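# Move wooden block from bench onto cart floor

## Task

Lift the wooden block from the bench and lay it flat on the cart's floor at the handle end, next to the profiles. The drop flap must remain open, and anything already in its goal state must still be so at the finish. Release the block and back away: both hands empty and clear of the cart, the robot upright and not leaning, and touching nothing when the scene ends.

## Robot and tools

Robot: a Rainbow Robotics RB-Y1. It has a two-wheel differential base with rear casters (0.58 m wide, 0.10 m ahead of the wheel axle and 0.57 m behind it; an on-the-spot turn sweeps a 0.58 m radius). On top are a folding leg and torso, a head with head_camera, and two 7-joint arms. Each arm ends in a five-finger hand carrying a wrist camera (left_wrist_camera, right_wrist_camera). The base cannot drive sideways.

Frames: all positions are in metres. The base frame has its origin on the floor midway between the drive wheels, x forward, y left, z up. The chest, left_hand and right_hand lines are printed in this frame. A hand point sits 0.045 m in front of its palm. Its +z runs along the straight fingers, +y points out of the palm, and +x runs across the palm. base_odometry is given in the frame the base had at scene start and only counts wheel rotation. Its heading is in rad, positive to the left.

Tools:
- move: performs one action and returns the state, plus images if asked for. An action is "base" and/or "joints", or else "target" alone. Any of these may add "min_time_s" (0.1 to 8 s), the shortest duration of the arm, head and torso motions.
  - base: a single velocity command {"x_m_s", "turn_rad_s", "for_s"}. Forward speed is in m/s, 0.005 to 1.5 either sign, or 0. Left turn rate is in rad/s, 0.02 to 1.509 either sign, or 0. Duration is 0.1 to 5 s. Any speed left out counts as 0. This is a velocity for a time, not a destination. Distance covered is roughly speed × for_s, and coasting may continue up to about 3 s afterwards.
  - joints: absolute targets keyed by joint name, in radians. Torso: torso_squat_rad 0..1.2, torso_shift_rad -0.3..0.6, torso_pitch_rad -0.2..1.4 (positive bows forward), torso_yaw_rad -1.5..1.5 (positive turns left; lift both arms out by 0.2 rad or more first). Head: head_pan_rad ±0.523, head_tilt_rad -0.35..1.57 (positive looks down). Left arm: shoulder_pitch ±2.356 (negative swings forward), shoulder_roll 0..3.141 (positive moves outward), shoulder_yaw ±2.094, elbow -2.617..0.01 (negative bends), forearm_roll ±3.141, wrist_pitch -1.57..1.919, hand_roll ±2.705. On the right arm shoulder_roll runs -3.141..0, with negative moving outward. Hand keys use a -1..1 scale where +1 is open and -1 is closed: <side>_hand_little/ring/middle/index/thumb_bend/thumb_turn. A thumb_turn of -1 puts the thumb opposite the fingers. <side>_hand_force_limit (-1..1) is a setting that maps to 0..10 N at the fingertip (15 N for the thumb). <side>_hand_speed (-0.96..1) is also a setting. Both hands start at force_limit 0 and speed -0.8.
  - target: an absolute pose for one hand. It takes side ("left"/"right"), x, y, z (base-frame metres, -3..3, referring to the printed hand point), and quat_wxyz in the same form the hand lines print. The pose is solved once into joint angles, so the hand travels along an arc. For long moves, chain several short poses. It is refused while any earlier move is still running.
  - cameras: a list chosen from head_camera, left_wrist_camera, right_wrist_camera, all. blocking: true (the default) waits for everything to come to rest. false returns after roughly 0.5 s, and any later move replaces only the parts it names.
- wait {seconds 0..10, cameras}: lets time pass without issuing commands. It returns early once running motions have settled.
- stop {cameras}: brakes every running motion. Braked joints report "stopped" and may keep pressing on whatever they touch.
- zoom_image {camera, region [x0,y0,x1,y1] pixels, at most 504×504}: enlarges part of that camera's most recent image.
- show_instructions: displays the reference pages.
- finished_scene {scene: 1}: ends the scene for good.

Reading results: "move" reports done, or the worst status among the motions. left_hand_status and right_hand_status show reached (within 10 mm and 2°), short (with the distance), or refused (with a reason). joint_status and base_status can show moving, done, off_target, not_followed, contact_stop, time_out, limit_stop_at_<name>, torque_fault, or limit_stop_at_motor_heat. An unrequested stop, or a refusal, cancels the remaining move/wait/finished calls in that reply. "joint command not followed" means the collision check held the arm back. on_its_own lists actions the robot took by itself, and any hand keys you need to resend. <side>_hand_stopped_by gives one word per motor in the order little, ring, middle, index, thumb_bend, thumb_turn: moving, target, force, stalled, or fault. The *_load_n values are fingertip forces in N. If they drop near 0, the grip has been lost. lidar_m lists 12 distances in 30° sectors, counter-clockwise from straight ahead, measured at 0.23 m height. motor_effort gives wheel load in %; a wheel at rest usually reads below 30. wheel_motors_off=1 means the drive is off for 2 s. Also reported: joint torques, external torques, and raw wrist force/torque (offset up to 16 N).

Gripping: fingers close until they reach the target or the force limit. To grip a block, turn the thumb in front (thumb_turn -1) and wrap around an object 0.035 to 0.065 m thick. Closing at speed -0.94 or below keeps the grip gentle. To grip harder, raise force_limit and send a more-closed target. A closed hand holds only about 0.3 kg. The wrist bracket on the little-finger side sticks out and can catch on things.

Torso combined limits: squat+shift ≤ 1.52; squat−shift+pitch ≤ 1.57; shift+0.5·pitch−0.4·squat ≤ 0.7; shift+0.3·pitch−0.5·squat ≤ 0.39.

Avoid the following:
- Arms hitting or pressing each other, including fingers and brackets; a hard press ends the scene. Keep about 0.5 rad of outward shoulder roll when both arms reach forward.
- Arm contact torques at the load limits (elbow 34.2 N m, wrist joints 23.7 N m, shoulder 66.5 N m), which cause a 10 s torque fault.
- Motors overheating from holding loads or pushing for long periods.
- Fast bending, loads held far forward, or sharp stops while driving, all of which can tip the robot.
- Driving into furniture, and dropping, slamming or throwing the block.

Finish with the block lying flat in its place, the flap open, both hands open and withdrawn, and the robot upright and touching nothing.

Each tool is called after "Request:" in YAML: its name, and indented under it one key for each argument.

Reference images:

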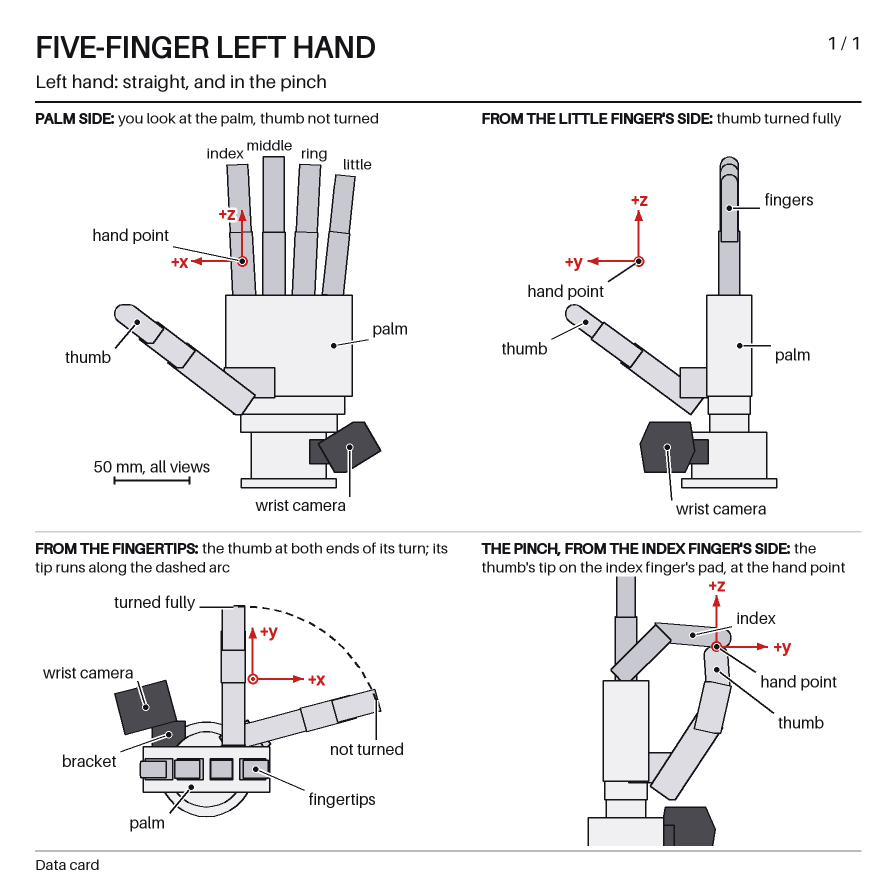

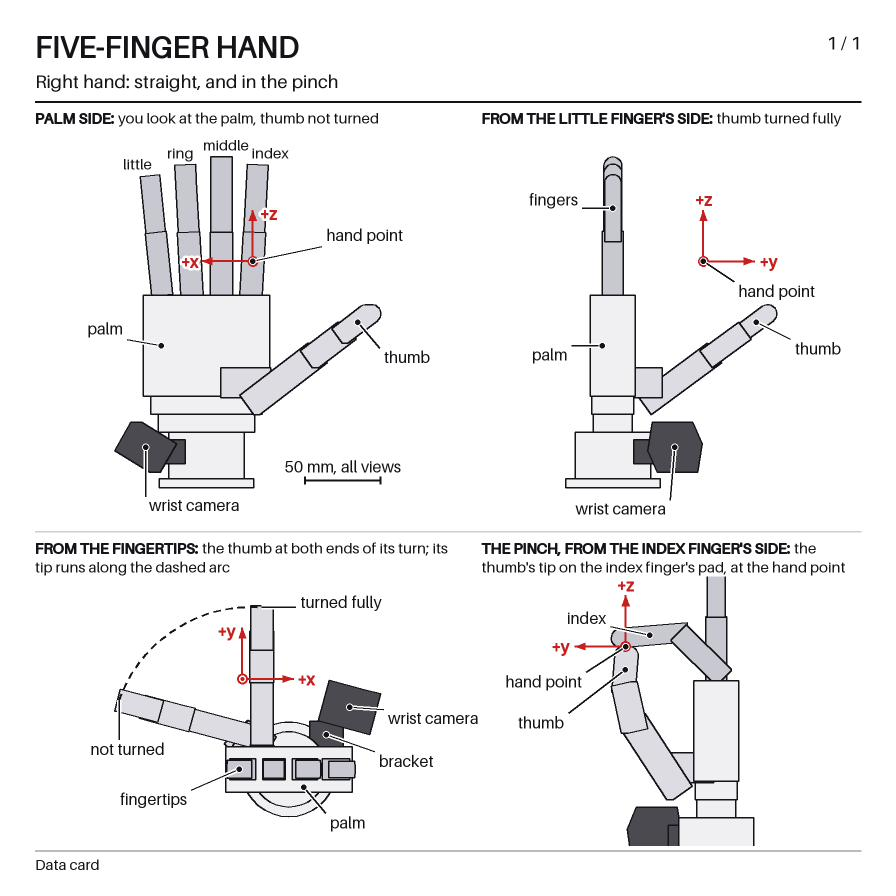

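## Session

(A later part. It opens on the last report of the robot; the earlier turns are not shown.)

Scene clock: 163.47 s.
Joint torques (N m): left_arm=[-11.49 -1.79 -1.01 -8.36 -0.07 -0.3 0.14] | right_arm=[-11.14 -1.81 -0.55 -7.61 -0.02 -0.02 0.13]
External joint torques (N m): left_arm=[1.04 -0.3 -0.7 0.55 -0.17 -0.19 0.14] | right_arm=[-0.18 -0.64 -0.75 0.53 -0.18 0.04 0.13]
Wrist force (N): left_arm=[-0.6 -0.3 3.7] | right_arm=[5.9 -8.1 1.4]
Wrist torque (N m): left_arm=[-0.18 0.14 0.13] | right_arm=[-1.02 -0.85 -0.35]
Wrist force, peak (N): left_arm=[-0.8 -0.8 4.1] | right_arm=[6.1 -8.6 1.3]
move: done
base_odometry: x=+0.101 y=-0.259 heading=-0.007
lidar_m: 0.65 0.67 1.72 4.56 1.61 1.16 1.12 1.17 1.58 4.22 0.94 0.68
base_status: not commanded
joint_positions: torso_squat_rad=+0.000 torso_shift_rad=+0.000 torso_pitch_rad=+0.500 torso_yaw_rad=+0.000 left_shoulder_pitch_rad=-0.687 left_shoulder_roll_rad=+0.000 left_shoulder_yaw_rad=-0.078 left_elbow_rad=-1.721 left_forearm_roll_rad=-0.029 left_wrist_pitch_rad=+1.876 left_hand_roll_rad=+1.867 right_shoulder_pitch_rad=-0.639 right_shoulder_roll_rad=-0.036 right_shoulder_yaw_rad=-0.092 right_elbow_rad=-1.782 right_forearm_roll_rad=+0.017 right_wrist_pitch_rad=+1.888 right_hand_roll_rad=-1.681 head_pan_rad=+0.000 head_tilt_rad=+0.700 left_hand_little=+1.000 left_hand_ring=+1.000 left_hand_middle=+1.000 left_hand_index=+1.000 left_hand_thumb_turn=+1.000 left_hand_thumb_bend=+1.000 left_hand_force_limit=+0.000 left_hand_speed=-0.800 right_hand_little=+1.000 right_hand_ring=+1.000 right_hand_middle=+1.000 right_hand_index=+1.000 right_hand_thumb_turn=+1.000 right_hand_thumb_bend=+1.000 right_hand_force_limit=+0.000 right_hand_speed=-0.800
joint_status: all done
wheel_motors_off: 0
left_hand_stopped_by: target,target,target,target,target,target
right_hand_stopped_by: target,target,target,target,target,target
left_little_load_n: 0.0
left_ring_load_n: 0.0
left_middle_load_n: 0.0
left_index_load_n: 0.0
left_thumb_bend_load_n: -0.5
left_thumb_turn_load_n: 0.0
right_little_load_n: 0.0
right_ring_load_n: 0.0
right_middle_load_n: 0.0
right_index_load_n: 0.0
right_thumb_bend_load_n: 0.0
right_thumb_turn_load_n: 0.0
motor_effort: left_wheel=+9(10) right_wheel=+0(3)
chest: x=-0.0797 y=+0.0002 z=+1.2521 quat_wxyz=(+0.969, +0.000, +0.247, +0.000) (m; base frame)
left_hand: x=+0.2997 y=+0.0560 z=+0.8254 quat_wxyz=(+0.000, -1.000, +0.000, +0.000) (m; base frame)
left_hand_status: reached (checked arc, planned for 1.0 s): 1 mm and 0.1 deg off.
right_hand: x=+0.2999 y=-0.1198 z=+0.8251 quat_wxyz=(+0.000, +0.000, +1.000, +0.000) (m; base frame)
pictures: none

Request:
move:
  joints: {"torso_pitch_rad": 0.75, "torso_shift_rad": 0.025}
  min_time_s: 1

Request:
move:
  target: {"side": "left", "x": 0.33, "y": 0.0555, "z": 0.765, "quat_wxyz": [0, 1, 0, 0]}
  min_time_s: 1

Request:
move:
  joints: {"torso_pitch_rad": 1.0, "torso_shift_rad": 0.05}
  min_time_s: 1

Request:
move:
  target: {"side": "left", "x": 0.36, "y": 0.0555, "z": 0.705, "quat_wxyz": [0, 1, 0, 0]}
  min_time_s: 1
  cameras: ["head_camera"]

Scene clock: 165.67 s.
Joint torques (N m): left_arm=[-7.44 -2.84 -1.2 -8.55 0.14 -0.05 0.24] | right_arm=[-6.87 -0.49 -0.38 -7.34 -0.1 0.46 -0.05]
External joint torques (N m): left_arm=[0.65 -0.21 -0.16 -0.12 -0.11 -0.45 0.25] | right_arm=[-0.45 -0.32 -0.75 0.38 -0.21 0.02 -0.06]
Wrist force (N): left_arm=[0.8 -0.2 3.4] | right_arm=[4.5 -8.6 0.8]
Wrist torque (N m): left_arm=[-0.14 0.01 0.19] | right_arm=[-1.04 -0.72 -0.46]
Wrist force, peak (N): left_arm=[-0.8 -0.4 4.0] | right_arm=[5.9 -8.7 1.3]
move: done
base_odometry: x=+0.101 y=-0.259 heading=-0.007
lidar_m: 0.65 0.68 1.73 4.56 1.62 1.18 1.12 1.17 1.58 4.22 0.94 0.68
base_status: not commanded
joint_positions: torso_squat_rad=+0.000 torso_shift_rad=+0.025 torso_pitch_rad=+0.750 torso_yaw_rad=+0.000 left_shoulder_pitch_rad=-0.687 left_shoulder_roll_rad=+0.000 left_shoulder_yaw_rad=-0.078 left_elbow_rad=-1.721 left_forearm_roll_rad=-0.029 left_wrist_pitch_rad=+1.876 left_hand_roll_rad=+1.867 right_shoulder_pitch_rad=-0.639 right_shoulder_roll_rad=-0.036 right_shoulder_yaw_rad=-0.092 right_elbow_rad=-1.782 right_forearm_roll_rad=+0.017 right_wrist_pitch_rad=+1.888 right_hand_roll_rad=-1.681 head_pan_rad=+0.000 head_tilt_rad=+0.700 left_hand_little=+1.000 left_hand_ring=+1.000 left_hand_middle=+1.000 left_hand_index=+1.000 left_hand_thumb_turn=+1.000 left_hand_thumb_bend=+1.000 left_hand_force_limit=+0.000 left_hand_speed=-0.800 right_hand_little=+1.000 right_hand_ring=+1.000 right_hand_middle=+1.000 right_hand_index=+1.000 right_hand_thumb_turn=+1.000 right_hand_thumb_bend=+1.000 right_hand_force_limit=+0.000 right_hand_speed=-0.800
joint_status: all done
wheel_motors_off: 0
left_hand_stopped_by: target,target,target,target,target,target
right_hand_stopped_by: target,target,target,target,target,target
left_little_load_n: 0.0
left_ring_load_n: 0.0
left_middle_load_n: 0.0
left_index_load_n: 0.0
left_thumb_bend_load_n: 0.0
left_thumb_turn_load_n: 0.0
right_little_load_n: 0.0
right_ring_load_n: 0.0
right_middle_load_n: 0.0
right_index_load_n: 0.0
right_thumb_bend_load_n: 0.0
right_thumb_turn_load_n: 0.0
motor_effort: left_wheel=+9(11) right_wheel=+0(5)
chest: x=+0.0004 y=+0.0002 z=+1.2067 quat_wxyz=(+0.931, +0.000, +0.366, +0.000) (m; base frame)
left_hand: x=+0.2625 y=+0.0559 z=+0.6994 quat_wxyz=(+0.000, -0.992, +0.000, +0.124) (m; base frame)
right_hand: x=+0.2625 y=-0.1199 z=+0.6990 quat_wxyz=(-0.125, +0.000, +0.992, +0.000) (m; base frame)
pictures: none

Scene clock: 167.00 s.
Joint torques (N m): left_arm=[-7.85 -1.01 -1.73 -8.89 0.26 -0.02 0.17] | right_arm=[-6.71 -0.62 -0.25 -7.35 -0.08 0.5 0.09]
External joint torques (N m): left_arm=[0.88 1.33 -0.87 -0.05 0.16 0.09 0.17] | right_arm=[-0.29 -0.45 -0.62 0.37 -0.2 0.06 0.08]
Wrist force (N): left_arm=[-0.7 0.0 3.3] | right_arm=[4.6 -8.1 1.1]
Wrist torque (N m): left_arm=[-0.10 0.09 0.09] | right_arm=[-1.00 -0.73 -0.42]
Wrist force, peak (N): left_arm=[-0.8 -0.3 3.6] | right_arm=[4.6 -8.5 1.0]
move: done
base_odometry: x=+0.101 y=-0.259 heading=-0.007
lidar_m: 0.65 0.69 1.72 4.57 1.60 1.16 1.11 1.17 1.58 4.23 0.94 0.67
base_status: not commanded
joint_positions: torso_squat_rad=+0.000 torso_shift_rad=+0.025 torso_pitch_rad=+0.750 torso_yaw_rad=+0.000 left_shoulder_pitch_rad=-0.703 left_shoulder_roll_rad=+0.021 left_shoulder_yaw_rad=-0.116 left_elbow_rad=-1.966 left_forearm_roll_rad=-0.087 left_wrist_pitch_rad=+1.898 left_hand_roll_rad=+1.877 right_shoulder_pitch_rad=-0.639 right_shoulder_roll_rad=-0.036 right_shoulder_yaw_rad=-0.092 right_elbow_rad=-1.782 right_forearm_roll_rad=+0.017 right_wrist_pitch_rad=+1.888 right_hand_roll_rad=-1.681 head_pan_rad=+0.000 head_tilt_rad=+0.700 left_hand_little=+1.000 left_hand_ring=+1.000 left_hand_middle=+1.000 left_hand_index=+1.000 left_hand_thumb_turn=+1.000 left_hand_thumb_bend=+1.000 left_hand_force_limit=+0.000 left_hand_speed=-0.800 right_hand_little=+1.000 right_hand_ring=+1.000 right_hand_middle=+1.000 right_hand_index=+1.000 right_hand_thumb_turn=+1.000 right_hand_thumb_bend=+1.000 right_hand_force_limit=+0.000 right_hand_speed=-0.800
joint_status: all done
wheel_motors_off: 0
left_hand_stopped_by: target,target,target,target,target,target
right_hand_stopped_by: target,target,target,target,target,target
left_little_load_n: 0.0
left_ring_load_n: 0.0
left_middle_load_n: 0.0
left_index_load_n: -0.5
left_thumb_bend_load_n: 0.0
left_thumb_turn_load_n: 0.0
right_little_load_n: 0.0
right_ring_load_n: 0.0
right_middle_load_n: 0.0
right_index_load_n: 0.0
right_thumb_bend_load_n: 0.0
right_thumb_turn_load_n: 0.0
motor_effort: left_wheel=+9(10) right_wheel=+0(2)
chest: x=+0.0004 y=+0.0002 z=+1.2067 quat_wxyz=(+0.931, +0.000, +0.366, +0.000) (m; base frame)
left_hand: x=+0.3300 y=+0.0555 z=+0.7650 quat_wxyz=(+0.000, -1.000, +0.000, +0.000) (m; base frame)
left_hand_status: reached (checked arc, planned for 1.0 s): 0 mm and 0.0 deg off.
right_hand: x=+0.2625 y=-0.1199 z=+0.6990 quat_wxyz=(-0.125, +0.000, +0.992, +0.000) (m; base frame)
pictures: none

Scene clock: 168.43 s.
Joint torques (N m): left_arm=[-3.89 -2.08 -2.92 -8.51 0.27 0.5 0.14] | right_arm=[-2.07 0.29 0.22 -6.55 -0.13 0.95 0.04]
External joint torques (N m): left_arm=[0.42 1.15 -1.29 -0.13 0.02 0.1 0.15] | right_arm=[-0.58 -0.54 -0.3 0.27 -0.2 0.04 0.03]
Wrist force (N): left_arm=[0.5 -0.3 3.1] | right_arm=[3.0 -8.3 0.4]
Wrist torque (N m): left_arm=[-0.17 0.03 0.17] | right_arm=[-0.97 -0.58 -0.54]
Wrist force, peak (N): left_arm=[0.4 -0.4 3.8] | right_arm=[4.6 -8.4 0.8]
move: done
base_odometry: x=+0.101 y=-0.259 heading=-0.007
lidar_m: 0.65 0.68 1.73 4.57 1.61 1.17 1.11 1.17 1.57 4.21 0.95 0.68
base_status: not commanded
joint_positions: torso_squat_rad=+0.000 torso_shift_rad=+0.050 torso_pitch_rad=+1.000 torso_yaw_rad=+0.000 left_shoulder_pitch_rad=-0.703 left_shoulder_roll_rad=+0.021 left_shoulder_yaw_rad=-0.116 left_elbow_rad=-1.966 left_forearm_roll_rad=-0.087 left_wrist_pitch_rad=+1.898 left_hand_roll_rad=+1.877 right_shoulder_pitch_rad=-0.639 right_shoulder_roll_rad=-0.036 right_shoulder_yaw_rad=-0.092 right_elbow_rad=-1.782 right_forearm_roll_rad=+0.017 right_wrist_pitch_rad=+1.888 right_hand_roll_rad=-1.681 head_pan_rad=+0.000 head_tilt_rad=+0.700 left_hand_little=+1.000 left_hand_ring=+1.000 left_hand_middle=+1.000 left_hand_index=+1.000 left_hand_thumb_turn=+1.000 left_hand_thumb_bend=+1.000 left_hand_force_limit=+0.000 left_hand_speed=-0.800 right_hand_little=+1.000 right_hand_ring=+1.000 right_hand_middle=+1.000 right_hand_index=+1.000 right_hand_thumb_turn=+1.000 right_hand_thumb_bend=+1.000 right_hand_force_limit=+0.000 right_hand_speed=-0.800
joint_status: all done
wheel_motors_off: 0
left_hand_stopped_by: target,target,target,target,target,target
right_hand_stopped_by: target,target,target,target,target,target
left_little_load_n: 0.0
left_ring_load_n: 0.0
left_middle_load_n: 0.0
left_index_load_n: 0.0
left_thumb_bend_load_n: 0.0
left_thumb_turn_load_n: 0.0
right_little_load_n: 0.0
right_ring_load_n: 0.0
right_middle_load_n: 0.0
right_index_load_n: 0.0
right_thumb_bend_load_n: 0.0
right_thumb_turn_load_n: 0.0
motor_effort: left_wheel=+8(10) right_wheel=-2(4)
chest: x=+0.0674 y=+0.0001 z=+1.1468 quat_wxyz=(+0.878, +0.000, +0.479, +0.000) (m; base frame)
left_hand: x=+0.2774 y=+0.0554 z=+0.6373 quat_wxyz=(+0.000, -0.992, +0.000, +0.125) (m; base frame)
right_hand: x=+0.1957 y=-0.1199 z=+0.5900 quat_wxyz=(-0.247, +0.000, +0.969, +0.000) (m; base frame)
pictures: none

Scene clock: 169.77 s.
Joint torques (N m): left_arm=[-5.72 -3.91 0.14 -8.85 -0.05 -0.04 -0.12] | right_arm=[-2.42 0.31 -0.08 -6.46 -0.26 1.02 0.08]
External joint torques (N m): left_arm=[0 -0.74 1.88 -0.16 -0.15 0.09 -0.12] | right_arm=[-0.93 -0.52 -0.59 0.36 -0.32 0.11 0.07]
Wrist force (N): left_arm=[-0.9 -0.5 3.5] | right_arm=[2.9 -8.2 0.6]
Wrist torque (N m): left_arm=[-0.16 0.13 -0.03] | right_arm=[-0.97 -0.56 -0.55]
Wrist force, peak (N): left_arm=[-0.2 -0.4 3.9] | right_arm=[3.1 -8.5 0.5]
move: done
base_odometry: x=+0.101 y=-0.259 heading=-0.007
lidar_m: 0.65 0.68 1.72 4.56 1.60 1.18 1.11 1.16 1.59 4.22 0.94 0.68
base_status: not commanded
joint_positions: torso_squat_rad=+0.000 torso_shift_rad=+0.050 torso_pitch_rad=+1.000 torso_yaw_rad=+0.000 left_shoulder_pitch_rad=-0.764 left_shoulder_roll_rad=+0.000 left_shoulder_yaw_rad=-0.114 left_elbow_rad=-2.180 left_forearm_roll_rad=-0.190 left_wrist_pitch_rad=+1.919 left_hand_roll_rad=+1.822 right_shoulder_pitch_rad=-0.639 right_shoulder_roll_rad=-0.036 right_shoulder_yaw_rad=-0.092 right_elbow_rad=-1.782 right_forearm_roll_rad=+0.017 right_wrist_pitch_rad=+1.888 right_hand_roll_rad=-1.681 head_pan_rad=+0.000 head_tilt_rad=+0.700 left_hand_little=+1.000 left_hand_ring=+1.000 left_hand_middle=+1.000 left_hand_index=+1.000 left_hand_thumb_turn=+1.000 left_hand_thumb_bend=+1.000 left_hand_force_limit=+0.000 left_hand_speed=-0.800 right_hand_little=+1.000 right_hand_ring=+1.000 right_hand_middle=+1.000 right_hand_index=+1.000 right_hand_thumb_turn=+1.000 right_hand_thumb_bend=+1.000 right_hand_force_limit=+0.000 right_hand_speed=-0.800
joint_status: all done
wheel_motors_off: 0
left_hand_stopped_by: target,target,target,target,target,target
right_hand_stopped_by: target,target,target,target,target,target
left_little_load_n: 0.0
left_ring_load_n: 0.0
left_middle_load_n: 0.0
left_index_load_n: 0.0
left_thumb_bend_load_n: 0.0
left_thumb_turn_load_n: 0.0
right_little_load_n: 0.0
right_ring_load_n: 0.0
right_middle_load_n: 0.0
right_index_load_n: 0.0
right_thumb_bend_load_n: 0.0
right_thumb_turn_load_n: 0.0
motor_effort: left_wheel=+9(9) right_wheel=-1(4)
chest: x=+0.0674 y=+0.0001 z=+1.1468 quat_wxyz=(+0.878, +0.000, +0.479, +0.000) (m; base frame)
left_hand: x=+0.3595 y=+0.0555 z=+0.7046 quat_wxyz=(-0.002, -1.000, +0.000, -0.005) (m; base frame)
left_hand_status: reached (checked arc, planned for 1.0 s): 1 mm and 0.6 deg off.
right_hand: x=+0.1957 y=-0.1199 z=+0.5900 quat_wxyz=(-0.247, +0.000, +0.969, +0.000) (m; base frame)
pictures: head_camera
camera_calibration:
head_camera: T_world_to_cam=[[-0.0103822, -0.999772, 0.0186415, -0.0173897], [-0.983313, 0.0135939, 0.181415, 0.0870899], [-0.181627, -0.0164469, -0.98323, 1.20826], [0, 0, 0, 1]] pos_world=[0.304908, 0.00130252, 1.17252]

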